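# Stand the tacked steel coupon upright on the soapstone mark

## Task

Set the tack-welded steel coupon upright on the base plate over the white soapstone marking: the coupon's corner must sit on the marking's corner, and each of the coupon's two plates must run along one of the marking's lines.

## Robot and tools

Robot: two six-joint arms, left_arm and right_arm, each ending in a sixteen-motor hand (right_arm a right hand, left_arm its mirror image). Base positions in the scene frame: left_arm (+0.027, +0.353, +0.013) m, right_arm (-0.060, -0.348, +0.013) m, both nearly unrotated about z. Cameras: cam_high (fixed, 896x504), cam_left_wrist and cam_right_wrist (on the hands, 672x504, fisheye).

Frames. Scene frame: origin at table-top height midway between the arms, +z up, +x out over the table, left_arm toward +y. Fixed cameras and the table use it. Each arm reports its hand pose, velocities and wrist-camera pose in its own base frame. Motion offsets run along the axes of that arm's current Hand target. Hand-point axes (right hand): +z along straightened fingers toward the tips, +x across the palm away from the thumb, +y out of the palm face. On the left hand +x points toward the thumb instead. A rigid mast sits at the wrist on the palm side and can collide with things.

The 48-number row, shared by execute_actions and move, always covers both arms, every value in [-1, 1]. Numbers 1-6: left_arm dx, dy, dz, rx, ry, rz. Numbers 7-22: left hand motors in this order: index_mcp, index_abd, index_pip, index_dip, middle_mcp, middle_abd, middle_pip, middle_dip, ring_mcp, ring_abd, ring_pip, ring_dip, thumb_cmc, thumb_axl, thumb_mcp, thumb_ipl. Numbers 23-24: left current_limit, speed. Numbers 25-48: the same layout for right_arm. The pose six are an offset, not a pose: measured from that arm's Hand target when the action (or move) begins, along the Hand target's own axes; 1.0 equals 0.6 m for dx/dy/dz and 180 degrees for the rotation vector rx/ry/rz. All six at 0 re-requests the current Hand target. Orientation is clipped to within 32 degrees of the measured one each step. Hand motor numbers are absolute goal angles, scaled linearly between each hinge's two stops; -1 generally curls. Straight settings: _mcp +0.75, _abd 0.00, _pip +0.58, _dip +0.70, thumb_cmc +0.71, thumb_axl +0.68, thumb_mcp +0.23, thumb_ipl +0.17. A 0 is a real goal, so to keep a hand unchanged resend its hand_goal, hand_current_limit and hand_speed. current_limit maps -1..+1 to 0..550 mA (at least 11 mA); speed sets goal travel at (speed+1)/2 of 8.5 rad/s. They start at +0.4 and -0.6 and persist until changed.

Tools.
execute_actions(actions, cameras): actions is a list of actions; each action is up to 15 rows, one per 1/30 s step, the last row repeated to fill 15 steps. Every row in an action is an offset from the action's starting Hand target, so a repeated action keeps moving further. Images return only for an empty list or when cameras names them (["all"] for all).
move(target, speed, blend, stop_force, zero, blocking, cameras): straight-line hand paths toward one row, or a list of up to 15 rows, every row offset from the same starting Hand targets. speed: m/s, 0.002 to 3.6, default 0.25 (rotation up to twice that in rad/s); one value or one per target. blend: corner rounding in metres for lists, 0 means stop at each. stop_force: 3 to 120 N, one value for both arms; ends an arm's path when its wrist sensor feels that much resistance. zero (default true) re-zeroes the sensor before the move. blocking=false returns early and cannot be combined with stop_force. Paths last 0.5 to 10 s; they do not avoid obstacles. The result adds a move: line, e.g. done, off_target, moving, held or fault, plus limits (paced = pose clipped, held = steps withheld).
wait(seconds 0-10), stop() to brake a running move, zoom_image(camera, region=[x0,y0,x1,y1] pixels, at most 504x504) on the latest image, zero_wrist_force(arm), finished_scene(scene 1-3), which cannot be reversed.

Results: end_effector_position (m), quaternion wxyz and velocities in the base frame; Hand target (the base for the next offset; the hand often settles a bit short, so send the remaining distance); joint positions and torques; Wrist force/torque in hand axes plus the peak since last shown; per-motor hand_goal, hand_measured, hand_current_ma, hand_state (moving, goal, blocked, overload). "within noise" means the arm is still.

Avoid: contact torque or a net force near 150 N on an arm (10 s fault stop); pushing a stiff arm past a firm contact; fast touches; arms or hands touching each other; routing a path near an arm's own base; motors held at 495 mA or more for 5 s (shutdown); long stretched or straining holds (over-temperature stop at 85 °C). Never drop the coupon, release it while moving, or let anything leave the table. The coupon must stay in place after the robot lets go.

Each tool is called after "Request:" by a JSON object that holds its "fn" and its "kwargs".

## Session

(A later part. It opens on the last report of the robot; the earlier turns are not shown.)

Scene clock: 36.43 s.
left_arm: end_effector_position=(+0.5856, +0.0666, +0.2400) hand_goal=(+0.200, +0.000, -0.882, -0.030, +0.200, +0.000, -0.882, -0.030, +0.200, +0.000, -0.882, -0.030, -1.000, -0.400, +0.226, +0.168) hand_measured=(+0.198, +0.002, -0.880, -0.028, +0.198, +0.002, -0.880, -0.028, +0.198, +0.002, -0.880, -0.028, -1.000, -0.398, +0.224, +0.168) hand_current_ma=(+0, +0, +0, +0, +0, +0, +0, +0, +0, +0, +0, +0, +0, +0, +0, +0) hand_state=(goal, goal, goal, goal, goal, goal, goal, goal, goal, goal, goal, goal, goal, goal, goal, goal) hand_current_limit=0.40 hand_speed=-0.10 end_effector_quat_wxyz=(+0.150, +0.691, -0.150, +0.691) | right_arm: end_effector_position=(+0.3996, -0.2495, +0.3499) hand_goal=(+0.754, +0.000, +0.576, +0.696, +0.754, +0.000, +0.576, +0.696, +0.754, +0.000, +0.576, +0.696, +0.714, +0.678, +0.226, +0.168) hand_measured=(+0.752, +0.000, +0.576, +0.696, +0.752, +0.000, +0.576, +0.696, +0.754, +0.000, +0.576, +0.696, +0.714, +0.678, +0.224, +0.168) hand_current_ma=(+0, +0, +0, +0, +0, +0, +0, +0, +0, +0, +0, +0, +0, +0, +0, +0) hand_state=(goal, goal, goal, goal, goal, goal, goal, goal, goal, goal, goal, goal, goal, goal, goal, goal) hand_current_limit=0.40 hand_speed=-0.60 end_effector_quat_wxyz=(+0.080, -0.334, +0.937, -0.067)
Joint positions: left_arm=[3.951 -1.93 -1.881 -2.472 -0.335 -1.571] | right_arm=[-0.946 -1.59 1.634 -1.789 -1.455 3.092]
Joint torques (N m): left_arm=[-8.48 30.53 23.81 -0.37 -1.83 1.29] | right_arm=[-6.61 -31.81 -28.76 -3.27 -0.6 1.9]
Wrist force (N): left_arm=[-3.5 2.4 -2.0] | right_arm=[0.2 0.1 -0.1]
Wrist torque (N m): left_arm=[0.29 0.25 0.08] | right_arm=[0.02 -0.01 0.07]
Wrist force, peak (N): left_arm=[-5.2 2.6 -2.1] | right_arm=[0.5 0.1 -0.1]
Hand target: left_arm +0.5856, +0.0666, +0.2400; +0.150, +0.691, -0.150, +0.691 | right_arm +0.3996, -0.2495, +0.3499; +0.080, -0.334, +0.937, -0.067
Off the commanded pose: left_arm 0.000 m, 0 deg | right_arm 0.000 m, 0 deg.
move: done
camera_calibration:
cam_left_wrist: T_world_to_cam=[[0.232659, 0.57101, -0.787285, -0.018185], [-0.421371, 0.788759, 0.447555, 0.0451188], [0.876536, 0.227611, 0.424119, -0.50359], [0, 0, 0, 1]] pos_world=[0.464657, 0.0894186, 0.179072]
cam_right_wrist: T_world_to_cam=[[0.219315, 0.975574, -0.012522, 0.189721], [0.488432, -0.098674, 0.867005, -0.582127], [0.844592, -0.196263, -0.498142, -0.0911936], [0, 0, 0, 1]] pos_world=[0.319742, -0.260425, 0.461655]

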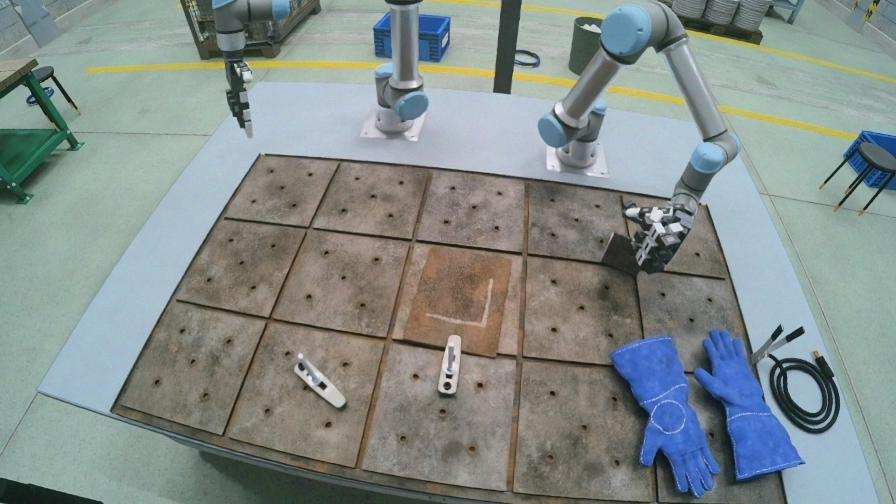

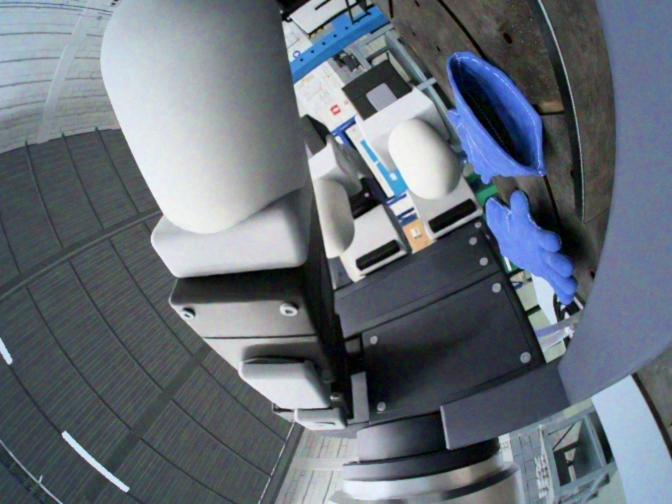

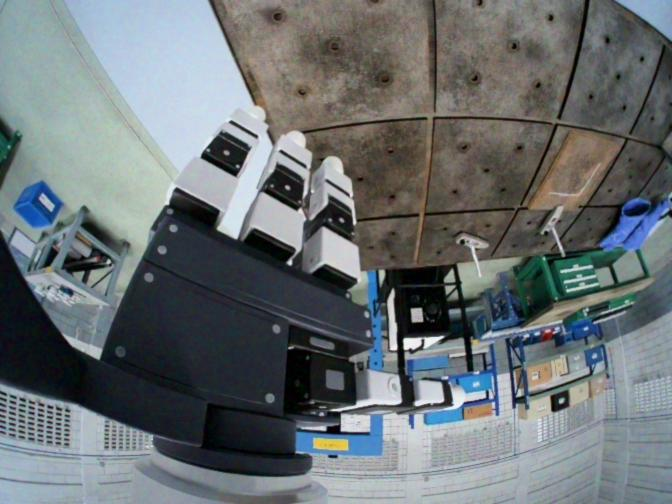

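Request:
{"fn": "move", "kwargs": {"target": [-0.05,-0.0233,0,0,0,0, 0.2,0,-0.883,-0.03,0.2,0,-0.883,-0.03,0.2,0,-0.883,-0.03,-1,-0.4,0.226,0.168,0.4,-0.1, 0,0,0,0,0,0,0.754,0,0.576,0.696,0.754,0,0.576,0.696,0.754,0,0.576,0.696,0.714,0.678,0.226,0.168,0.4,-0.6], "speed": 0.1, "cameras": ["cam_left_wrist", "cam_high"]}}

Request:
{"fn": "zoom_image", "kwargs": {"camera": "cam_left_wrist", "region": [480, 60, 672, 260]}}

Request:
{"fn": "zoom_image", "kwargs": {"camera": "cam_high", "region": [590, 200, 690, 290]}}

Scene clock: 39.50 s.
left_arm: end_effector_position=(+0.5914, +0.0794, +0.2100) hand_goal=(+0.200, +0.000, -0.882, -0.030, +0.200, +0.000, -0.882, -0.030, +0.200, +0.000, -0.882, -0.030, -1.000, -0.400, +0.226, +0.168) hand_measured=(+0.198, +0.002, -0.880, -0.028, +0.198, +0.002, -0.880, -0.028, +0.198, +0.002, -0.880, -0.028, -1.000, -0.398, +0.224, +0.168) hand_current_ma=(+0, +0, +0, +0, +0, +0, +0, +0, +0, +0, +0, +0, +0, +0, +0, +0) hand_state=(goal, goal, goal, goal, goal, goal, goal, goal, goal, goal, goal, goal, goal, goal, goal, goal) hand_current_limit=0.40 hand_speed=-0.10 end_effector_quat_wxyz=(+0.150, +0.691, -0.150, +0.691) end_effector_velocity=(+0.000, -0.001, +0.001) end_effector_angular_velocity=(-0.004, +0.004, +0.000) | right_arm: end_effector_position=(+0.3996, -0.2495, +0.3499) hand_goal=(+0.754, +0.000, +0.576, +0.696, +0.754, +0.000, +0.576, +0.696, +0.754, +0.000, +0.576, +0.696, +0.714, +0.678, +0.226, +0.168) hand_measured=(+0.752, +0.000, +0.576, +0.696, +0.752, +0.000, +0.576, +0.696, +0.754, +0.000, +0.576, +0.696, +0.714, +0.678, +0.224, +0.168) hand_current_ma=(+0, +0, +0, +0, +0, +0, +0, +0, +0, +0, +0, +0, +0, +0, +0, +0) hand_state=(goal, goal, goal, goal, goal, goal, goal, goal, goal, goal, goal, goal, goal, goal, goal, goal) hand_current_limit=0.40 hand_speed=-0.60 end_effector_quat_wxyz=(+0.080, -0.334, +0.937, -0.067)
Joint positions: left_arm=[3.961 -2 -1.872 -2.41 -0.325 -1.571] | right_arm=[-0.946 -1.59 1.634 -1.789 -1.455 3.092]
Joint velocities: left_arm=[-0.001 0.002 -0.001 -0.006 -0.001 0] | right_arm=[within noise]
Joint torques (N m): left_arm=[-6.72 48.64 9.94 -1.65 -1.13 -1.47] | right_arm=[-6.44 -32.31 -28.72 -3.04 -0.63 1.8]
Wrist force (N): left_arm=[-3.5 2.3 -2.1] | right_arm=[0.3 0.0 -0.2]
Wrist torque (N m): left_arm=[0.28 0.27 0.08] | right_arm=[0.01 -0.02 0.08]
Wrist force, peak (N): left_arm=[-4.1 2.0 -2.3] | right_arm=[0.4 0.3 0.0]
Hand target: left_arm +0.5914, +0.0793, +0.2100; +0.150, +0.691, -0.150, +0.691 | right_arm +0.3996, -0.2495, +0.3499; +0.080, -0.334, +0.937, -0.067
Off the commanded pose: left_arm 0.000 m, 0 deg | right_arm 0.000 m, 0 deg.
move: done
camera_calibration:
cam_left_wrist: T_world_to_cam=[[0.232844, 0.571108, -0.787159, -0.0507133], [-0.42143, 0.788715, 0.447577, 0.0508882], [0.876459, 0.227516, 0.42433, -0.498829], [0, 0, 0, 1]] pos_world=[0.470457, 0.102318, 0.148972]
Images, in order (width x height): cam_high 896x504, cam_left_wrist 672x504.

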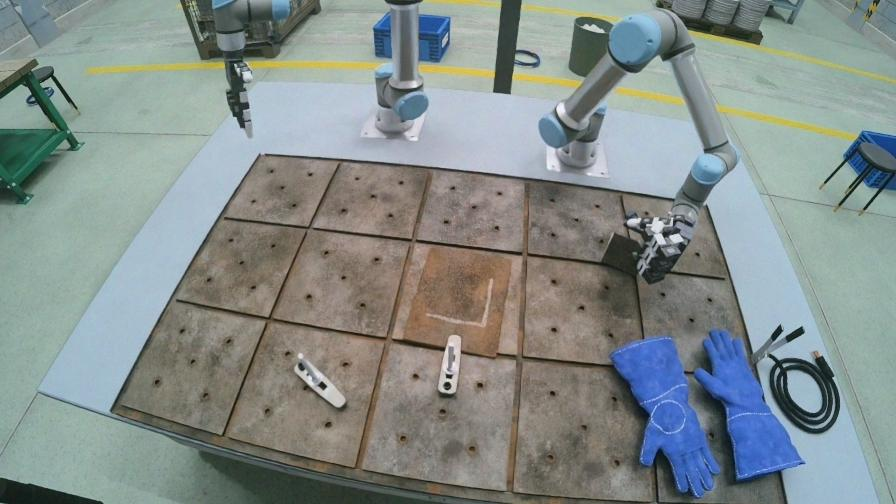

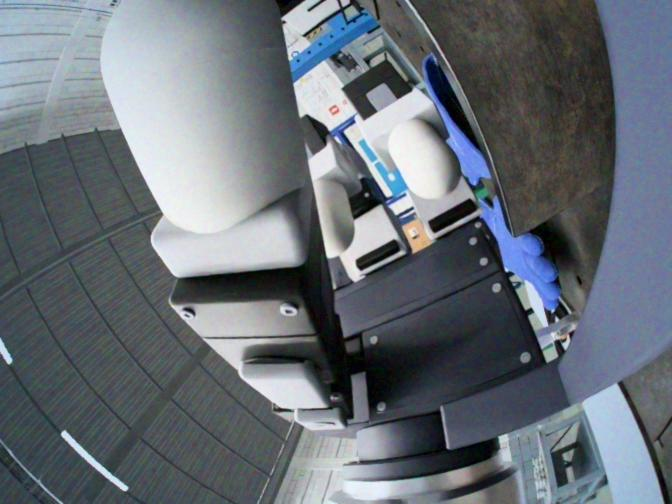

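Scaled by 2.520 from the camera's 672x504 image, which has a finer 960x720 frame.

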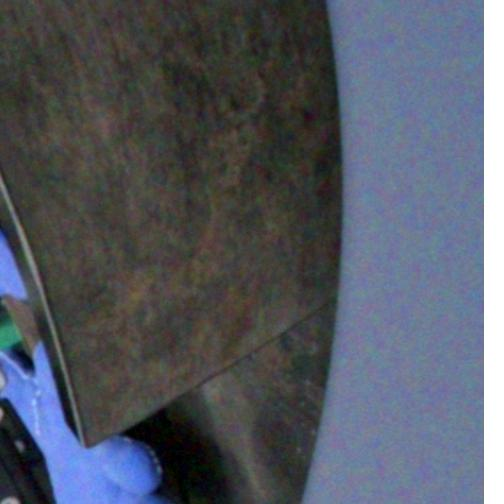

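Scaled by 5.040 from the camera's 896x504 image, which has a finer 1280x720 frame.

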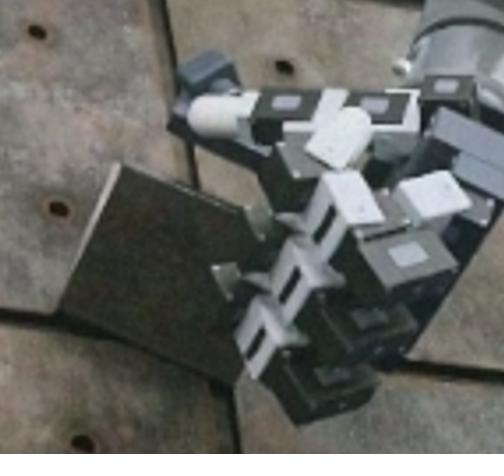

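Request:
{"fn": "move", "kwargs": {"target": [0.0167,0.0208,-0.01,0,0,0, 0.2,0,-0.883,-0.03,0.2,0,-0.883,-0.03,0.2,0,-0.883,-0.03,-1,-0.4,0.226,0.168,0.4,-0.1, 0,0,0,0,0,0,0.754,0,0.576,0.696,0.754,0,0.576,0.696,0.754,0,0.576,0.696,0.714,0.678,0.226,0.168,0.4,-0.6], "speed": 0.1, "cameras": ["cam_left_wrist"]}}

Request:
{"fn": "move", "kwargs": {"target": [-0.1917,0,0,0,0,0, 0.2,0,-0.883,-0.03,0.2,0,-0.883,-0.03,0.2,0,-0.883,-0.03,-1,-0.4,0.226,0.168,0.4,-0.1, 0,0,0,0,0,0,0.754,0,0.576,0.696,0.754,0,0.576,0.696,0.754,0,0.576,0.696,0.714,0.678,0.226,0.168,0.4,-0.6], "speed": 0.05, "stop_force": 4, "cameras": ["cam_left_wrist","cam_high"]}}

Scene clock: 41.20 s.
left_arm: end_effector_position=(+0.5807, +0.0704, +0.2200) hand_goal=(+0.200, +0.000, -0.882, -0.030, +0.200, +0.000, -0.882, -0.030, +0.200, +0.000, -0.882, -0.030, -1.000, -0.400, +0.226, +0.168) hand_measured=(+0.198, +0.002, -0.880, -0.028, +0.198, +0.002, -0.880, -0.028, +0.198, +0.002, -0.880, -0.028, -1.000, -0.398, +0.224, +0.168) hand_current_ma=(+0, +0, +0, +0, +0, +0, +0, +0, +0, +0, +0, +0, +0, +0, +0, +0) hand_state=(goal, goal, goal, goal, goal, goal, goal, goal, goal, goal, goal, goal, goal, goal, goal, goal) hand_current_limit=0.40 hand_speed=-0.10 end_effector_quat_wxyz=(+0.150, +0.691, -0.150, +0.691) end_effector_velocity=(+0.001, +0.001, -0.001) end_effector_angular_velocity=(+0.000, +0.000, +0.000) | right_arm: end_effector_position=(+0.3996, -0.2495, +0.3499) hand_goal=(+0.754, +0.000, +0.576, +0.696, +0.754, +0.000, +0.576, +0.696, +0.754, +0.000, +0.576, +0.696, +0.714, +0.678, +0.226, +0.168) hand_measured=(+0.752, +0.000, +0.576, +0.696, +0.752, +0.000, +0.576, +0.696, +0.754, +0.000, +0.576, +0.696, +0.714, +0.678, +0.224, +0.168) hand_current_ma=(+0, +0, +0, +0, +0, +0, +0, +0, +0, +0, +0, +0, +0, +0, +0, +0) hand_state=(goal, goal, goal, goal, goal, goal, goal, goal, goal, goal, goal, goal, goal, goal, goal, goal) hand_current_limit=0.40 hand_speed=-0.60 end_effector_quat_wxyz=(+0.080, -0.334, +0.937, -0.067)
Joint positions: left_arm=[3.965 -1.957 -1.906 -2.42 -0.321 -1.571] | right_arm=[-0.946 -1.59 1.634 -1.789 -1.455 3.092]
Joint velocities: left_arm=[0 -0.005 0.004 0.002 0 0] | right_arm=[within noise]
Joint torques (N m): left_arm=[2.22 21.93 24.97 1.63 1.34 0.63] | right_arm=[-7.95 -31.51 -29.14 -2.97 -0.42 1.72]
Wrist force (N): left_arm=[-3.9 2.6 -2.1] | right_arm=[0.1 0.1 -0.3]
Wrist torque (N m): left_arm=[0.33 0.30 0.02] | right_arm=[0.04 0.01 0.06]
Wrist force, peak (N): left_arm=[-3.9 2.6 -2.1] | right_arm=[0.5 0.2 -0.1]
Hand target: left_arm +0.5808, +0.0704, +0.2200; +0.150, +0.691, -0.150, +0.691 | right_arm +0.3996, -0.2495, +0.3499; +0.080, -0.334, +0.937, -0.067
Off the commanded pose: left_arm 0.000 m, 0 deg | right_arm 0.000 m, 0 deg.
move: done
camera_calibration:
cam_left_wrist: T_world_to_cam=[[0.232669, 0.570992, -0.787295, -0.0349615], [-0.421366, 0.788772, 0.447537, 0.0490071], [0.876536, 0.227611, 0.424119, -0.491677], [0, 0, 0, 1]] pos_world=[0.459757, 0.0932186, 0.159072]
Images, in order (width x height): cam_left_wrist 672x504.

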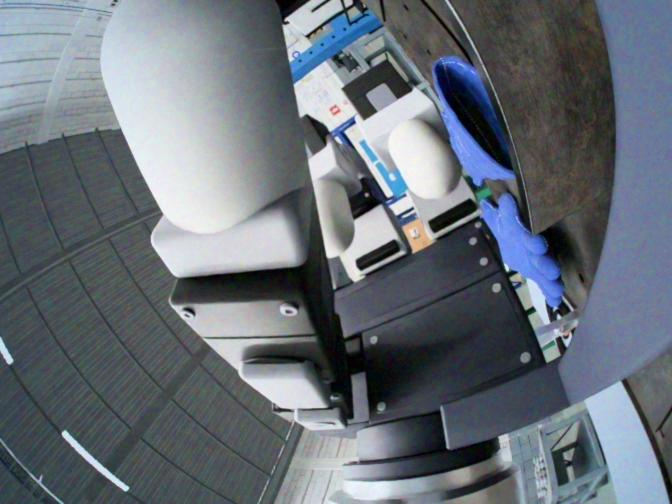

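Scene clock: 44.47 s.
left_arm: end_effector_position=(+0.5808, +0.0704, +0.1049) hand_goal=(+0.200, +0.000, -0.882, -0.030, +0.200, +0.000, -0.882, -0.030, +0.200, +0.000, -0.882, -0.030, -1.000, -0.400, +0.226, +0.168) hand_measured=(+0.198, +0.002, -0.880, -0.028, +0.198, +0.002, -0.880, -0.028, +0.198, +0.002, -0.880, -0.028, -1.000, -0.398, +0.224, +0.168) hand_current_ma=(+0, +0, +0, +0, +0, +0, +0, +0, +0, +0, +0, +0, +0, +0, +0, +0) hand_state=(goal, goal, goal, goal, goal, goal, goal, goal, goal, goal, goal, goal, goal, goal, goal, goal) hand_current_limit=0.40 hand_speed=-0.10 end_effector_quat_wxyz=(+0.150, +0.691, -0.150, +0.691) | right_arm: end_effector_position=(+0.3996, -0.2495, +0.3499) hand_goal=(+0.754, +0.000, +0.576, +0.696, +0.754, +0.000, +0.576, +0.696, +0.754, +0.000, +0.576, +0.696, +0.714, +0.678, +0.226, +0.168) hand_measured=(+0.752, +0.000, +0.576, +0.696, +0.752, +0.000, +0.576, +0.696, +0.754, +0.000, +0.576, +0.696, +0.714, +0.678, +0.224, +0.168) hand_current_ma=(+0, +0, +0, +0, +0, +0, +0, +0, +0, +0, +0, +0, +0, +0, +0, +0) hand_state=(goal, goal, goal, goal, goal, goal, goal, goal, goal, goal, goal, goal, goal, goal, goal, goal) hand_current_limit=0.40 hand_speed=-0.60 end_effector_quat_wxyz=(+0.080, -0.334, +0.937, -0.067)
Joint positions: left_arm=[3.965 -2.177 -1.963 -2.143 -0.321 -1.571] | right_arm=[-0.946 -1.59 1.634 -1.789 -1.455 3.092]
Joint torques (N m): left_arm=[-6.59 50.03 13.34 -1.5 -1.79 0.52] | right_arm=[-6.57 -31.11 -29.19 -2.73 -0.47 1.79]
Wrist force (N): left_arm=[-3.3 2.0 -2.0] | right_arm=[0.1 0.1 0.0]
Wrist torque (N m): left_arm=[0.31 0.23 0.12] | right_arm=[0.00 0.01 0.05]
Wrist force, peak (N): left_arm=[-3.5 2.6 -2.1] | right_arm=[0.6 0.0 0.0]
Hand target: left_arm +0.5808, +0.0705, +0.1050; +0.150, +0.691, -0.150, +0.691 | right_arm +0.3996, -0.2495, +0.3499; +0.080, -0.334, +0.937, -0.067
Off the commanded pose: left_arm 0.000 m, 0 deg | right_arm 0.000 m, 0 deg.
move: done
camera_calibration:
cam_left_wrist: T_world_to_cam=[[0.232659, 0.57101, -0.787285, -0.125657], [-0.421371, 0.788759, 0.447555, 0.100485], [0.876536, 0.227611, 0.424119, -0.442972], [0, 0, 0, 1]] pos_world=[0.459857, 0.0933186, 0.0439722]
Images, in order (width x height): cam_high 896x504, cam_left_wrist 672x504.

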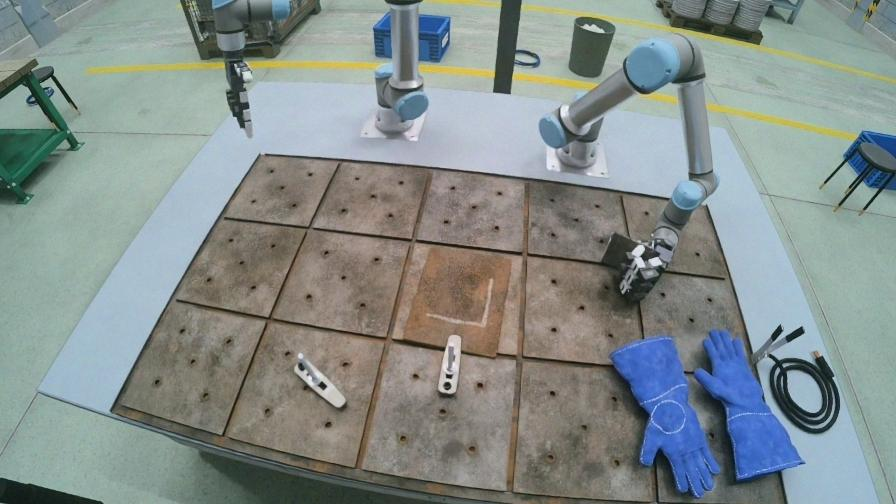

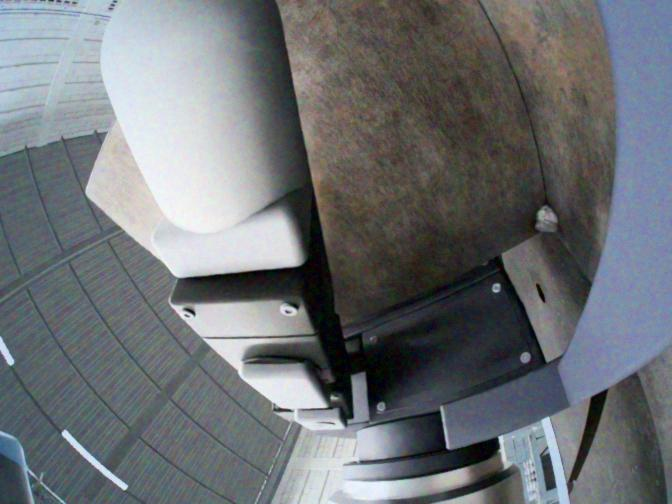

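Request:
{"fn": "move", "kwargs": {"target": [0,0,0.0267,0,0,0, 0.2,0,-0.883,-0.03,0.2,0,-0.883,-0.03,0.2,0,-0.883,-0.03,-1,-0.4,0.226,0.168,0.4,-0.1, 0,0,0,0,0,0,0.754,0,0.576,0.696,0.754,0,0.576,0.696,0.754,0,0.576,0.696,0.714,0.678,0.226,0.168,0.4,-0.6], "speed": 0.015, "stop_force": 3, "cameras": ["cam_left_wrist","cam_high"]}}

Request:
{"fn": "zoom_image", "kwargs": {"camera": "cam_high", "region": [590, 200, 690, 310]}}

Scene clock: 46.37 s.
left_arm: end_effector_position=(+0.5875, +0.0674, +0.1050) hand_goal=(+0.200, +0.000, -0.882, -0.030, +0.200, +0.000, -0.882, -0.030, +0.200, +0.000, -0.882, -0.030, -1.000, -0.400, +0.226, +0.168) hand_measured=(+0.198, +0.002, -0.880, -0.028, +0.198, +0.002, -0.880, -0.028, +0.198, +0.002, -0.880, -0.028, -1.000, -0.400, +0.224, +0.168) hand_current_ma=(+0, +0, +0, +0, +0, +0, +0, +0, +0, +0, +0, +0, +0, +0, +0, +0) hand_state=(goal, goal, goal, goal, goal, goal, goal, goal, goal, goal, goal, goal, goal, goal, goal, goal) hand_current_limit=0.40 hand_speed=-0.10 end_effector_quat_wxyz=(+0.150, +0.691, -0.150, +0.691) | right_arm: end_effector_position=(+0.3996, -0.2495, +0.3499) hand_goal=(+0.754, +0.000, +0.576, +0.696, +0.754, +0.000, +0.576, +0.696, +0.754, +0.000, +0.576, +0.696, +0.714, +0.678, +0.226, +0.168) hand_measured=(+0.752, +0.000, +0.576, +0.696, +0.752, +0.000, +0.576, +0.696, +0.754, +0.000, +0.576, +0.696, +0.714, +0.678, +0.224, +0.168) hand_current_ma=(+0, +0, +0, +0, +0, +0, +0, +0, +0, +0, +0, +0, +0, +0, +0, +0) hand_state=(goal, goal, goal, goal, goal, goal, goal, goal, goal, goal, goal, goal, goal, goal, goal, goal) hand_current_limit=0.40 hand_speed=-0.60 end_effector_quat_wxyz=(+0.080, -0.334, +0.937, -0.067)
Joint positions: left_arm=[3.949 -2.184 -1.949 -2.15 -0.336 -1.571] | right_arm=[-0.946 -1.59 1.634 -1.789 -1.455 3.092]
Joint torques (N m): left_arm=[5.6 50.58 5.59 2.61 1.18 -0.7] | right_arm=[-5.79 -31.71 -28.24 -2.62 -0.57 1.6]
Wrist force (N): left_arm=[-4.1 1.9 -5.5] | right_arm=[0.2 0.0 0.0]
Wrist torque (N m): left_arm=[0.48 0.29 0.08] | right_arm=[-0.01 -0.01 0.07]
Wrist force, peak (N): left_arm=[-4.2 1.8 -5.6] | right_arm=[0.4 0.4 0.0]
Hand target: left_arm +0.5875, +0.0674, +0.1050; +0.150, +0.691, -0.150, +0.691 (not the last commanded pose) | right_arm +0.3996, -0.2495, +0.3499; +0.080, -0.334, +0.937, -0.067
Off the commanded pose: left_arm 0.009 m, 0 deg | right_arm 0.000 m, 0 deg.
move: contact (left_arm)
camera_calibration:
cam_left_wrist: T_world_to_cam=[[0.232798, 0.571046, -0.787217, -0.12554], [-0.421378, 0.788757, 0.447552, 0.105799], [0.876496, 0.227527, 0.424248, -0.448205], [0, 0, 0, 1]] pos_world=[0.466657, 0.0902183, 0.0439722]
Images, in order (width x height): cam_high 896x504, cam_left_wrist 672x504.

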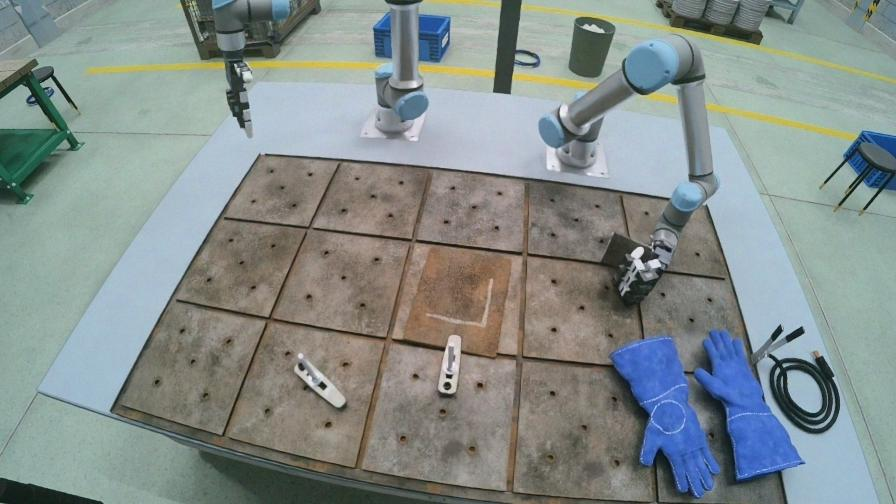

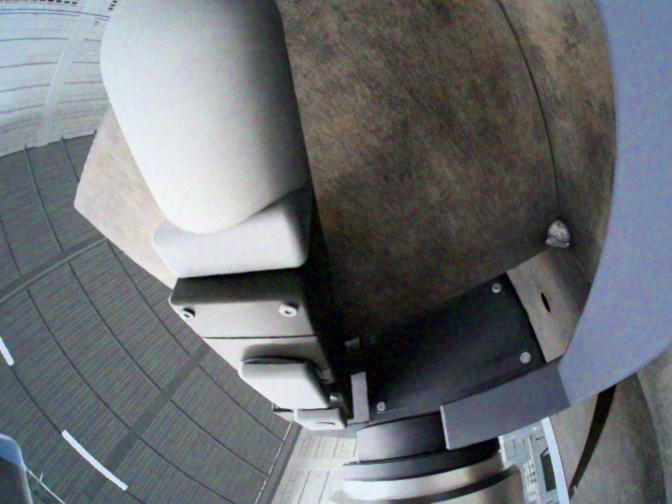

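Scaled by 4.582 from the camera's 896x504 image, which has a finer 1280x720 frame.

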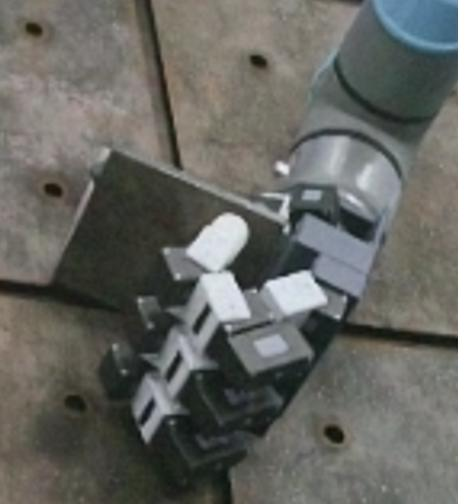

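Request:
{"fn": "execute_actions", "kwargs": {"actions": [[[0,0,0,0,0,0, -0.1,0,-0.883,-0.03,-0.1,0,-0.883,-0.03,-0.1,0,-0.883,-0.03,-1,-0.4,0.226,0.168,0.77,-0.6, 0,0,0,0,0,0,0.754,0,0.576,0.696,0.754,0,0.576,0.696,0.754,0,0.576,0.696,0.714,0.678,0.226,0.168,0.4,-0.6]],[[0,0,0,0,0,0, -0.6,0,-0.883,-0.03,-0.6,0,-0.883,-0.03,-0.6,0,-0.883,-0.03,-1,-0.4,0.226,0.168,0.77,-0.6, 0,0,0,0,0,0,0.754,0,0.576,0.696,0.754,0,0.576,0.696,0.754,0,0.576,0.696,0.714,0.678,0.226,0.168,0.4,-0.6]]], "cameras": ["cam_left_wrist"]}}

Scene clock: 47.77 s.
left_arm: end_effector_position=(+0.5875, +0.0674, +0.1050) hand_goal=(-0.600, +0.000, -0.882, -0.030, -0.600, +0.000, -0.882, -0.030, -0.600, +0.000, -0.882, -0.030, -1.000, -0.400, +0.226, +0.168) hand_measured=(-0.106, +0.002, -0.858, -0.044, -0.100, +0.002, -0.864, -0.040, -0.102, +0.002, -0.860, -0.042, -1.000, -0.402, +0.224, +0.168) hand_current_ma=(+487, +0, +10, -4, +487, +0, +5, -2, +487, +0, +8, -3, +0, +0, +0, +0) hand_state=(blocked, goal, blocked, goal, blocked, goal, goal, goal, blocked, goal, blocked, goal, goal, goal, goal, goal) hand_current_limit=0.77 hand_speed=-0.60 end_effector_quat_wxyz=(+0.150, +0.691, -0.150, +0.691) | right_arm: end_effector_position=(+0.3996, -0.2495, +0.3499) hand_goal=(+0.754, +0.000, +0.576, +0.696, +0.754, +0.000, +0.576, +0.696, +0.754, +0.000, +0.576, +0.696, +0.714, +0.678, +0.226, +0.168) hand_measured=(+0.752, +0.000, +0.576, +0.696, +0.752, +0.000, +0.576, +0.696, +0.754, +0.000, +0.576, +0.696, +0.714, +0.678, +0.224, +0.168) hand_current_ma=(+0, +0, +0, +0, +0, +0, +0, +0, +0, +0, +0, +0, +0, +0, +0, +0) hand_state=(goal, goal, goal, goal, goal, goal, goal, goal, goal, goal, goal, goal, goal, goal, goal, goal) hand_current_limit=0.40 hand_speed=-0.60 end_effector_quat_wxyz=(+0.080, -0.334, +0.937, -0.067)
Joint positions: left_arm=[3.949 -2.184 -1.949 -2.15 -0.336 -1.571] | right_arm=[-0.946 -1.59 1.634 -1.789 -1.455 3.092]
Joint torques (N m): left_arm=[6.39 48.37 9.6 2.03 0.28 0.52] | right_arm=[-6.2 -30.91 -29.27 -2.5 -0.58 1.65]
Wrist force (N): left_arm=[-3.1 5.8 -0.7] | right_arm=[0.4 0.1 -0.1]
Wrist torque (N m): left_arm=[0.64 0.75 -0.03] | right_arm=[0.01 -0.03 0.08]
Wrist force, peak (N): left_arm=[-3.1 6.1 4.9] | right_arm=[0.3 0.1 0.3]
Hand target: left_arm +0.5875, +0.0674, +0.1050; +0.150, +0.691, -0.150, +0.691 | right_arm +0.3996, -0.2495, +0.3499; +0.080, -0.334, +0.937, -0.067
Off the commanded pose: left_arm 0.000 m, 0 deg | right_arm 0.000 m, 0 deg.
Step readings (end_effector_position of left_arm | right_arm):
0: (+0.5875, +0.0674, +0.1050) | (+0.3996, -0.2495, +0.3499)
1: (+0.5875, +0.0674, +0.1050) | (+0.3996, -0.2495, +0.3499)
2: (+0.5875, +0.0674, +0.1050) | (+0.3996, -0.2495, +0.3499)
4: (+0.5875, +0.0674, +0.1050) | (+0.3996, -0.2495, +0.3499)
8: (+0.5875, +0.0674, +0.1050) | (+0.3996, -0.2495, +0.3499)
15: (+0.5875, +0.0674, +0.1050) | (+0.3996, -0.2495, +0.3499)
16: (+0.5875, +0.0674, +0.1050) | (+0.3996, -0.2495, +0.3499)
17: (+0.5875, +0.0674, +0.1050) | (+0.3996, -0.2495, +0.3499)
19: (+0.5875, +0.0674, +0.1050) | (+0.3996, -0.2495, +0.3499)
23: (+0.5875, +0.0674, +0.1050) | (+0.3996, -0.2495, +0.3499)
30: (+0.5875, +0.0674, +0.1050) | (+0.3996, -0.2495, +0.3499)
camera_calibration:
cam_left_wrist: T_world_to_cam=[[0.232775, 0.57109, -0.787192, -0.125511], [-0.421391, 0.788725, 0.447596, 0.105764], [0.876496, 0.227526, 0.424248, -0.448118], [0, 0, 0, 1]] pos_world=[0.466557, 0.0902183, 0.043972]
Images, in order (width x height): cam_left_wrist 672x504.

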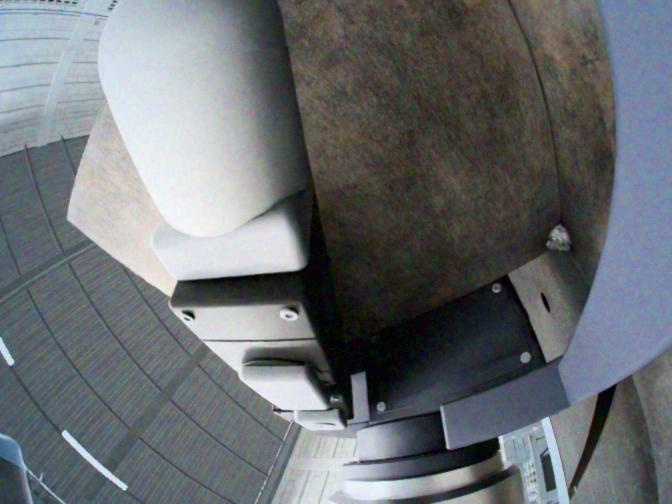

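Request:
{"fn": "move", "kwargs": {"target": [0.0173,0.03563,0,0,0,0.05556, -0.6,0,-0.883,-0.03,-0.6,0,-0.883,-0.03,-0.6,0,-0.883,-0.03,-1,-0.4,0.226,0.168,0.77,-0.6, 0,0,0,0,0,0,0.754,0,0.576,0.696,0.754,0,0.576,0.696,0.754,0,0.576,0.696,0.714,0.678,0.226,0.168,0.4,-0.6], "speed": 0.06, "cameras": ["cam_left_wrist","cam_high"]}}

Scene clock: 50.37 s.
left_arm: end_effector_position=(+0.5786, +0.0478, +0.1154) hand_goal=(-0.600, +0.000, -0.882, -0.030, -0.600, +0.000, -0.882, -0.030, -0.600, +0.000, -0.882, -0.030, -1.000, -0.400, +0.226, +0.168) hand_measured=(-0.108, +0.018, -0.858, -0.056, -0.116, +0.020, -0.866, -0.050, -0.138, +0.018, -0.862, -0.052, -1.000, -0.412, +0.214, +0.168) hand_current_ma=(+487, +5, +10, -12, +487, +5, +5, -7, +487, +4, +7, -9, +0, -4, -4, +0) hand_state=(blocked, goal, blocked, blocked, blocked, goal, goal, goal, blocked, goal, blocked, blocked, goal, goal, goal, goal) hand_current_limit=0.77 hand_speed=-0.60 end_effector_quat_wxyz=(+0.089, +0.675, -0.209, +0.702) end_effector_velocity=(+0.000, +0.001, -0.001) end_effector_angular_velocity=(-0.007, +0.004, +0.001) | right_arm: end_effector_position=(+0.3996, -0.2495, +0.3499) hand_goal=(+0.754, +0.000, +0.576, +0.696, +0.754, +0.000, +0.576, +0.696, +0.754, +0.000, +0.576, +0.696, +0.714, +0.678, +0.226, +0.168) hand_measured=(+0.752, +0.000, +0.576, +0.696, +0.752, +0.000, +0.576, +0.696, +0.754, +0.000, +0.576, +0.696, +0.714, +0.678, +0.224, +0.168) hand_current_ma=(+0, +0, +0, +0, +0, +0, +0, +0, +0, +0, +0, +0, +0, +0, +0, +0) hand_state=(goal, goal, goal, goal, goal, goal, goal, goal, goal, goal, goal, goal, goal, goal, goal, goal) hand_current_limit=0.40 hand_speed=-0.60 end_effector_quat_wxyz=(+0.080, -0.334, +0.937, -0.067)
Joint positions: left_arm=[3.935 -2.107 -1.991 -2.186 -0.35 -1.396] | right_arm=[-0.946 -1.59 1.634 -1.789 -1.455 3.092]
Joint velocities: left_arm=[0.001 -0.004 0.001 -0.001 -0.001 -0.005] | right_arm=[within noise]
Joint torques (N m): left_arm=[2.11 23.08 23.11 -0.75 -0.21 -2] | right_arm=[-7.43 -31.62 -27.43 -2.44 -0.6 1.67]
Wrist force (N): left_arm=[-12.0 5.4 -2.5] | right_arm=[0.0 -0.1 0.0]
Wrist torque (N m): left_arm=[0.72 1.22 -0.16] | right_arm=[-0.02 0.01 0.05]
Wrist force, peak (N): left_arm=[-12.3 6.1 -2.5] | right_arm=[0.5 0.1 -0.1]
Hand target: left_arm +0.5787, +0.0479, +0.1153; +0.089, +0.675, -0.209, +0.702 | right_arm +0.3996, -0.2495, +0.3499; +0.080, -0.334, +0.937, -0.067
Off the commanded pose: left_arm 0.000 m, 0 deg | right_arm 0.000 m, 0 deg.
move: done
camera_calibration:
cam_left_wrist: T_world_to_cam=[[0.285441, 0.687116, -0.668128, -0.153831], [-0.457006, 0.710354, 0.535298, 0.127026], [0.842419, 0.152542, 0.51678, -0.427768], [0, 0, 0, 1]] pos_world=[0.462321, 0.0807187, 0.0502863]
Images, in order (width x height): cam_high 896x504, cam_left_wrist 672x504.

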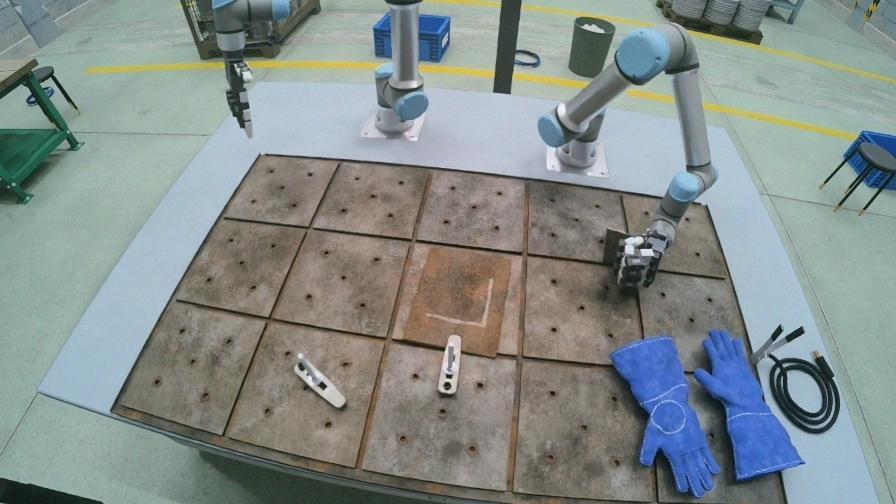

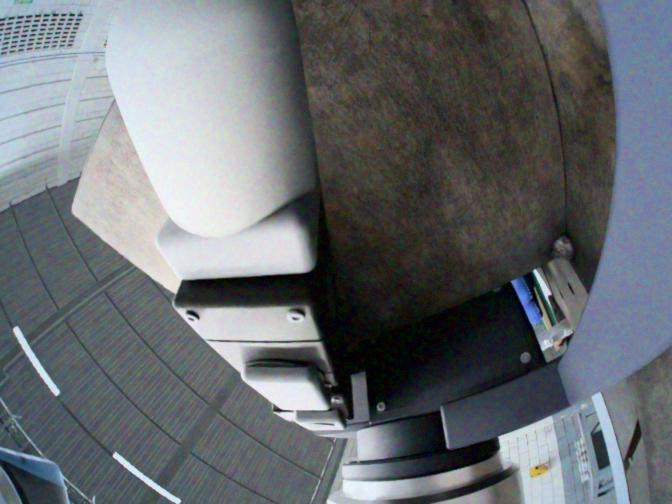

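Request:
{"fn": "move", "kwargs": {"target": [[0.0173,0.03563,0,0,0,0.05556, -0.6,0,-0.883,-0.03,-0.6,0,-0.883,-0.03,-0.6,0,-0.883,-0.03,-1,-0.4,0.226,0.168,0.77,-0.6, 0,0,0,0,0,0,0.754,0,0.576,0.696,0.754,0,0.576,0.696,0.754,0,0.576,0.696,0.714,0.678,0.226,0.168,0.4,-0.6],[0.02813,0.07373,0,0,0,0.11111, -0.6,0,-0.883,-0.03,-0.6,0,-0.883,-0.03,-0.6,0,-0.883,-0.03,-1,-0.4,0.226,0.168,0.77,-0.6, 0,0,0,0,0,0,0.754,0,0.576,0.696,0.754,0,0.576,0.696,0.754,0,0.576,0.696,0.714,0.678,0.226,0.168,0.4,-0.6]], "speed": 0.06, "blend": 0.003, "cameras": ["cam_left_wrist","cam_high"]}}

Scene clock: 53.93 s.
left_arm: end_effector_position=(+0.5594, +0.0055, +0.1243) hand_goal=(-0.600, +0.000, -0.882, -0.030, -0.600, +0.000, -0.882, -0.030, -0.600, +0.000, -0.882, -0.030, -1.000, -0.400, +0.226, +0.168) hand_measured=(-0.108, +0.020, -0.856, -0.060, -0.120, +0.022, -0.868, -0.050, -0.148, +0.020, -0.866, -0.054, -1.000, -0.414, +0.214, +0.168) hand_current_ma=(+487, +6, +11, -16, +487, +6, +4, -8, +485, +5, +5, -10, +0, -6, -4, +0) hand_state=(blocked, blocked, blocked, blocked, blocked, blocked, goal, blocked, blocked, goal, goal, blocked, goal, goal, goal, goal) hand_current_limit=0.77 hand_speed=-0.60 end_effector_quat_wxyz=(-0.034, +0.629, -0.324, +0.706) end_effector_velocity=(+0.001, +0.001, +0.000) end_effector_angular_velocity=(-0.004, +0.001, +0.001) | right_arm: end_effector_position=(+0.3996, -0.2495, +0.3499) hand_goal=(+0.754, +0.000, +0.576, +0.696, +0.754, +0.000, +0.576, +0.696, +0.754, +0.000, +0.576, +0.696, +0.714, +0.678, +0.226, +0.168) hand_measured=(+0.752, +0.000, +0.576, +0.696, +0.752, +0.000, +0.576, +0.696, +0.754, +0.000, +0.576, +0.696, +0.714, +0.678, +0.224, +0.168) hand_current_ma=(+0, +0, +0, +0, +0, +0, +0, +0, +0, +0, +0, +0, +0, +0, +0, +0) hand_state=(goal, goal, goal, goal, goal, goal, goal, goal, goal, goal, goal, goal, goal, goal, goal, goal) hand_current_limit=0.40 hand_speed=-0.60 end_effector_quat_wxyz=(+0.080, -0.334, +0.937, -0.067)
Joint positions: left_arm=[3.893 -1.96 -2.088 -2.235 -0.393 -1.047] | right_arm=[-0.946 -1.59 1.634 -1.789 -1.455 3.092]
Joint velocities: left_arm=[0.001 -0.002 0.002 0.001 0 -0.005] | right_arm=[within noise]
Joint torques (N m): left_arm=[5.46 21.92 23.63 -0.86 0.56 -1.95] | right_arm=[-6.34 -31.58 -28.38 -2.06 -0.47 1.59]
Wrist force (N): left_arm=[-13.0 10.6 -2.6] | right_arm=[0.1 0.0 -0.1]
Wrist torque (N m): left_arm=[1.23 1.23 -0.38] | right_arm=[0.00 0.00 0.06]
Wrist force, peak (N): left_arm=[-13.9 9.9 -2.7] | right_arm=[0.3 0.4 -0.1]
Hand target: left_arm +0.5594, +0.0056, +0.1243; -0.034, +0.629, -0.324, +0.706 | right_arm +0.3996, -0.2495, +0.3499; +0.080, -0.334, +0.937, -0.067
Off the commanded pose: left_arm 0.000 m, 0 deg | right_arm 0.000 m, 0 deg.
move: done
camera_calibration:
cam_left_wrist: T_world_to_cam=[[0.361419, 0.854331, -0.37349, -0.193293], [-0.544265, 0.518545, 0.659459, 0.177949], [0.757068, -0.035063, 0.652395, -0.377738], [0, 0, 0, 1]] pos_world=[0.452684, 0.0596175, 0.056891]
Images, in order (width x height): cam_high 896x504, cam_left_wrist 672x504.

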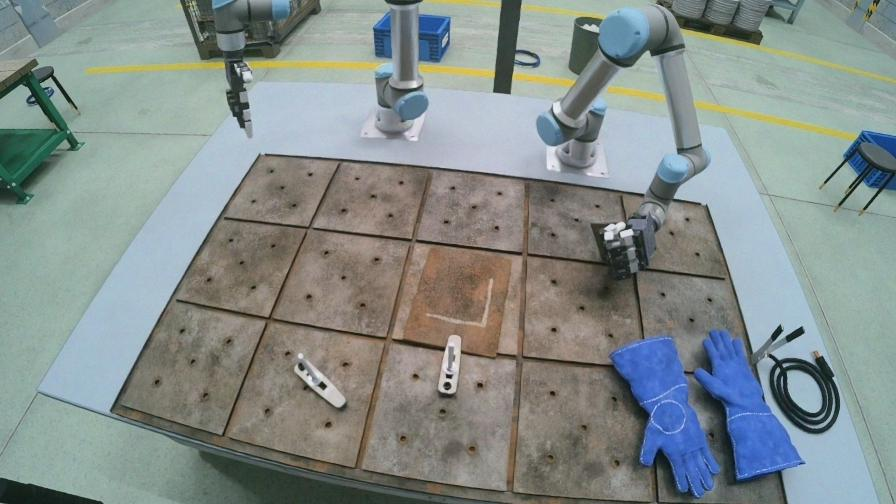

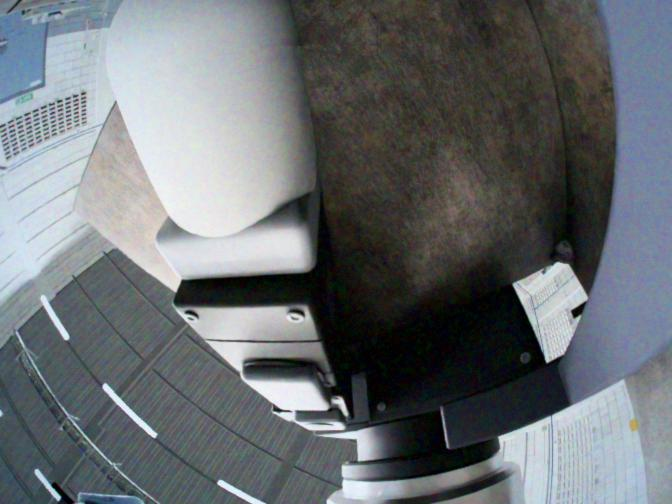

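Request:
{"fn": "move", "kwargs": {"target": [[0.0173,0.03563,0,0,0,0.05556, -0.6,0,-0.883,-0.03,-0.6,0,-0.883,-0.03,-0.6,0,-0.883,-0.03,-1,-0.4,0.226,0.168,0.77,-0.6, 0,0,0,0,0,0,0.754,0,0.576,0.696,0.754,0,0.576,0.696,0.754,0,0.576,0.696,0.714,0.678,0.226,0.168,0.4,-0.6],[0.02813,0.07373,0,0,0,0.11111, -0.6,0,-0.883,-0.03,-0.6,0,-0.883,-0.03,-0.6,0,-0.883,-0.03,-1,-0.4,0.226,0.168,0.77,-0.6, 0,0,0,0,0,0,0.754,0,0.576,0.696,0.754,0,0.576,0.696,0.754,0,0.576,0.696,0.714,0.678,0.226,0.168,0.4,-0.6]], "speed": 0.06, "blend": 0.003, "cameras": ["cam_left_wrist","cam_high"]}}

Scene clock: 57.40 s.
left_arm: end_effector_position=(+0.5401, -0.0371, +0.1168) hand_goal=(-0.600, +0.000, -0.882, -0.030, -0.600, +0.000, -0.882, -0.030, -0.600, +0.000, -0.882, -0.030, -1.000, -0.400, +0.226, +0.168) hand_measured=(-0.108, +0.020, -0.856, -0.072, -0.120, +0.022, -0.862, -0.050, -0.150, +0.020, -0.850, -0.046, -0.996, -0.422, +0.228, +0.168) hand_current_ma=(+487, +6, +11, -28, +487, +6, +6, -8, +487, +5, +18, -5, +0, -11, +0, +0) hand_state=(blocked, blocked, blocked, blocked, blocked, blocked, goal, blocked, blocked, goal, blocked, goal, goal, blocked, goal, goal) hand_current_limit=0.77 hand_speed=-0.60 end_effector_quat_wxyz=(-0.157, +0.563, -0.428, +0.690) end_effector_velocity=(+0.001, +0.001, +0.001) end_effector_angular_velocity=(-0.004, +0.001, +0.001) | right_arm: end_effector_position=(+0.3996, -0.2495, +0.3499) hand_goal=(+0.754, +0.000, +0.576, +0.696, +0.754, +0.000, +0.576, +0.696, +0.754, +0.000, +0.576, +0.696, +0.714, +0.678, +0.226, +0.168) hand_measured=(+0.752, +0.000, +0.576, +0.696, +0.752, +0.000, +0.576, +0.696, +0.754, +0.000, +0.576, +0.696, +0.714, +0.678, +0.224, +0.168) hand_current_ma=(+0, +0, +0, +0, +0, +0, +0, +0, +0, +0, +0, +0, +0, +0, +0, +0) hand_state=(goal, goal, goal, goal, goal, goal, goal, goal, goal, goal, goal, goal, goal, goal, goal, goal) hand_current_limit=0.40 hand_speed=-0.60 end_effector_quat_wxyz=(+0.080, -0.334, +0.937, -0.067)
Joint positions: left_arm=[3.828 -1.836 -2.199 -2.248 -0.458 -0.698] | right_arm=[-0.946 -1.59 1.634 -1.789 -1.455 3.092]
Joint velocities: left_arm=[0.001 -0.001 0.002 0 0 -0.005] | right_arm=[within noise]
Joint torques (N m): left_arm=[6.04 14.87 26.94 -0.71 1.64 -1.79] | right_arm=[-5.77 -31.11 -28.1 -2.03 -0.45 1.56]
Wrist force (N): left_arm=[-9.8 15.0 -2.6] | right_arm=[0.2 -0.1 0.0]
Wrist torque (N m): left_arm=[1.74 0.89 -0.61] | right_arm=[-0.02 -0.02 0.06]
Wrist force, peak (N): left_arm=[-9.8 15.5 -2.6] | right_arm=[0.5 0.1 0.0]
Hand target: left_arm +0.5401, -0.0370, +0.1167; -0.157, +0.563, -0.428, +0.690 | right_arm +0.3996, -0.2495, +0.3499; +0.080, -0.334, +0.937, -0.067
Off the commanded pose: left_arm 0.000 m, 0 deg | right_arm 0.000 m, 0 deg.
move: done
camera_calibration:
cam_left_wrist: T_world_to_cam=[[0.391064, 0.919742, -0.0338022, -0.206112], [-0.64374, 0.299591, 0.704162, 0.234826], [0.657774, -0.253613, 0.709235, -0.320885], [0, 0, 0, 1]] pos_world=[0.442839, 0.0378379, 0.0552603]
Images, in order (width x height): cam_high 896x504, cam_left_wrist 672x504.

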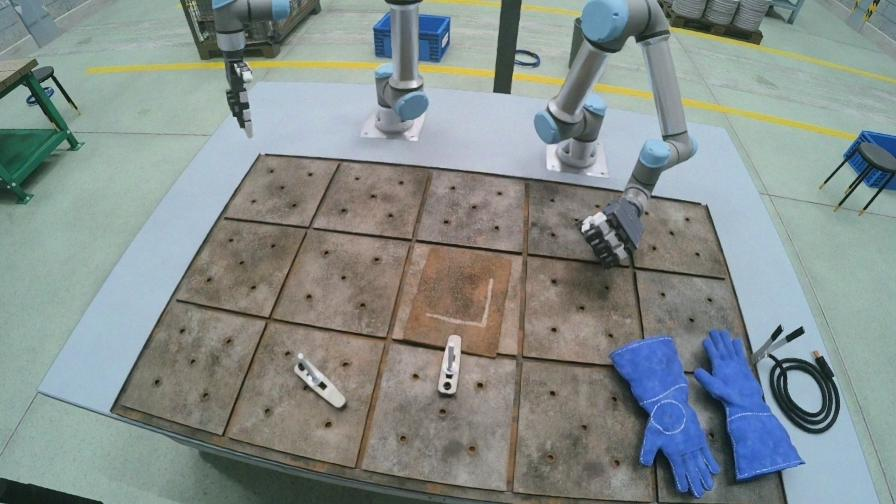

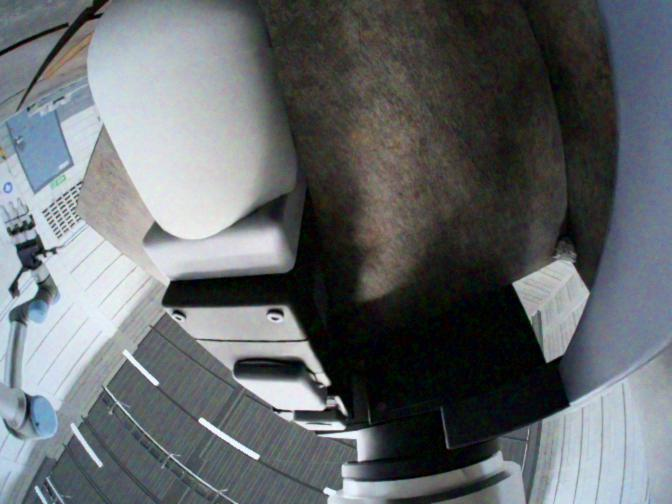

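Request:
{"fn": "move", "kwargs": {"target": [[0.0173,0.03563,0,0,0,0.05556, -0.6,0,-0.883,-0.03,-0.6,0,-0.883,-0.03,-0.6,0,-0.883,-0.03,-1,-0.4,0.226,0.168,0.77,-0.6, 0,0,0,0,0,0,0.754,0,0.576,0.696,0.754,0,0.576,0.696,0.754,0,0.576,0.696,0.714,0.678,0.226,0.168,0.4,-0.6],[0.02813,0.07373,0,0,0,0.11111, -0.6,0,-0.883,-0.03,-0.6,0,-0.883,-0.03,-0.6,0,-0.883,-0.03,-1,-0.4,0.226,0.168,0.77,-0.6, 0,0,0,0,0,0,0.754,0,0.576,0.696,0.754,0,0.576,0.696,0.754,0,0.576,0.696,0.714,0.678,0.226,0.168,0.4,-0.6]], "speed": 0.06, "blend": 0.003, "cameras": ["cam_left_wrist","cam_high"]}}

Request:
{"fn": "zoom_image", "kwargs": {"camera": "cam_high", "region": [550, 170, 680, 290]}}

Scene clock: 61.10 s.
left_arm: end_effector_position=(+0.5230, -0.0747, +0.0937) hand_goal=(-0.600, +0.000, -0.882, -0.030, -0.600, +0.000, -0.882, -0.030, -0.600, +0.000, -0.882, -0.030, -1.000, -0.400, +0.226, +0.168) hand_measured=(-0.108, +0.020, -0.856, -0.076, -0.120, +0.020, -0.860, -0.050, -0.150, +0.018, -0.842, -0.042, -0.992, -0.424, +0.232, +0.168) hand_current_ma=(+487, +5, +11, -34, +487, +5, +8, -7, +487, +4, +26, -2, +1, -14, +1, +0) hand_state=(blocked, goal, blocked, blocked, blocked, goal, blocked, blocked, blocked, goal, blocked, goal, goal, blocked, goal, goal) hand_current_limit=0.77 hand_speed=-0.60 end_effector_quat_wxyz=(-0.274, +0.480, -0.519, +0.652) end_effector_velocity=(+0.000, +0.001, +0.001) end_effector_angular_velocity=(-0.003, +0.000, -0.001) | right_arm: end_effector_position=(+0.3996, -0.2495, +0.3499) hand_goal=(+0.754, +0.000, +0.576, +0.696, +0.754, +0.000, +0.576, +0.696, +0.754, +0.000, +0.576, +0.696, +0.714, +0.678, +0.226, +0.168) hand_measured=(+0.752, +0.000, +0.576, +0.696, +0.752, +0.000, +0.576, +0.696, +0.754, +0.000, +0.576, +0.696, +0.714, +0.678, +0.224, +0.168) hand_current_ma=(+0, +0, +0, +0, +0, +0, +0, +0, +0, +0, +0, +0, +0, +0, +0, +0) hand_state=(goal, goal, goal, goal, goal, goal, goal, goal, goal, goal, goal, goal, goal, goal, goal, goal) hand_current_limit=0.40 hand_speed=-0.60 end_effector_quat_wxyz=(+0.080, -0.334, +0.937, -0.067)
Joint positions: left_arm=[3.738 -1.759 -2.312 -2.211 -0.548 -0.349] | right_arm=[-0.946 -1.59 1.634 -1.789 -1.455 3.092]
Joint velocities: left_arm=[0.001 0 0.002 0 0.002 -0.005] | right_arm=[within noise]
Joint torques (N m): left_arm=[7.78 22.52 25.11 0.17 2.26 -1.09] | right_arm=[-6.94 -31.6 -29.14 -1.86 -0.36 1.58]
Wrist force (N): left_arm=[-5.5 17.3 -3.5] | right_arm=[0.4 0.1 -0.1]
Wrist torque (N m): left_arm=[2.08 0.46 -0.71] | right_arm=[0.02 -0.03 0.08]
Wrist force, peak (N): left_arm=[-5.4 18.0 -3.9] | right_arm=[0.5 0.1 0.0]
Hand target: left_arm +0.5230, -0.0746, +0.0937; -0.274, +0.480, -0.519, +0.652 | right_arm +0.3996, -0.2495, +0.3499; +0.080, -0.334, +0.937, -0.067
Off the commanded pose: left_arm 0.000 m, 0 deg | right_arm 0.000 m, 0 deg.
move: done
camera_calibration:
cam_left_wrist: T_world_to_cam=[[0.370744, 0.875463, 0.310023, -0.190486], [-0.743659, 0.0798694, 0.663771, 0.290978], [0.556345, -0.47664, 0.680657, -0.263632], [0, 0, 0, 1]] pos_world=[0.43368, 0.0178654, 0.0453555]
Images, in order (width x height): cam_high 896x504, cam_left_wrist 672x504.

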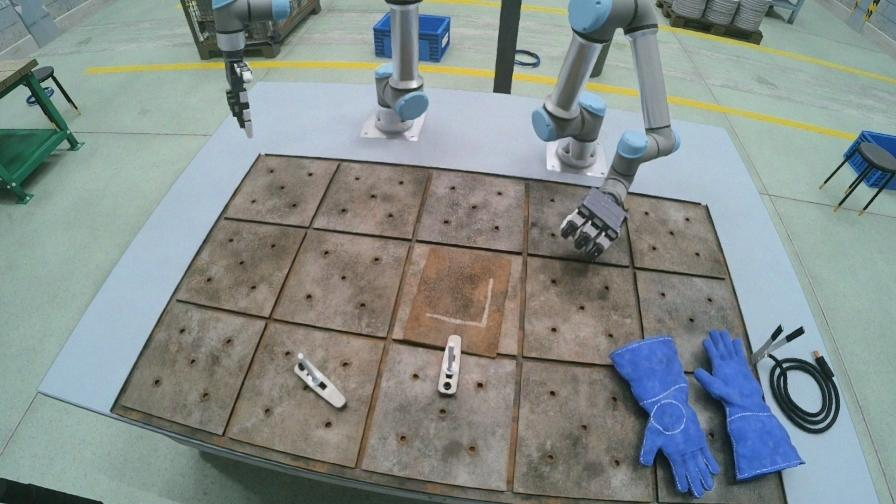

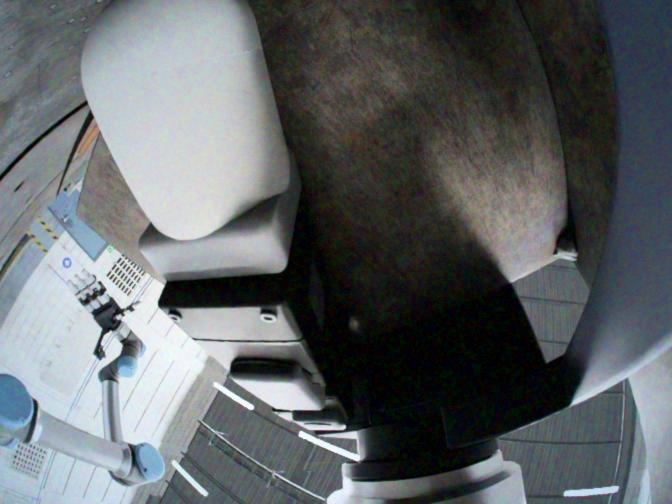

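Scaled by 3.877 from the camera's 896x504 image, which has a finer 1280x720 frame.

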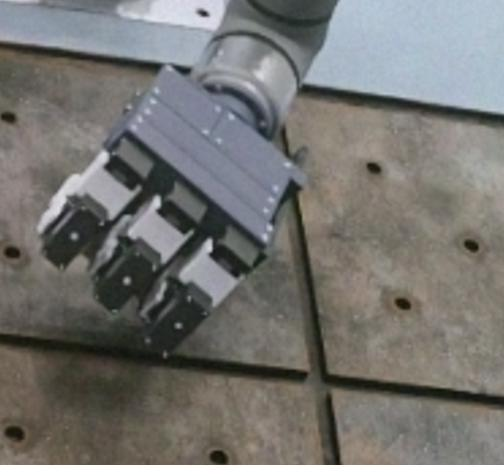

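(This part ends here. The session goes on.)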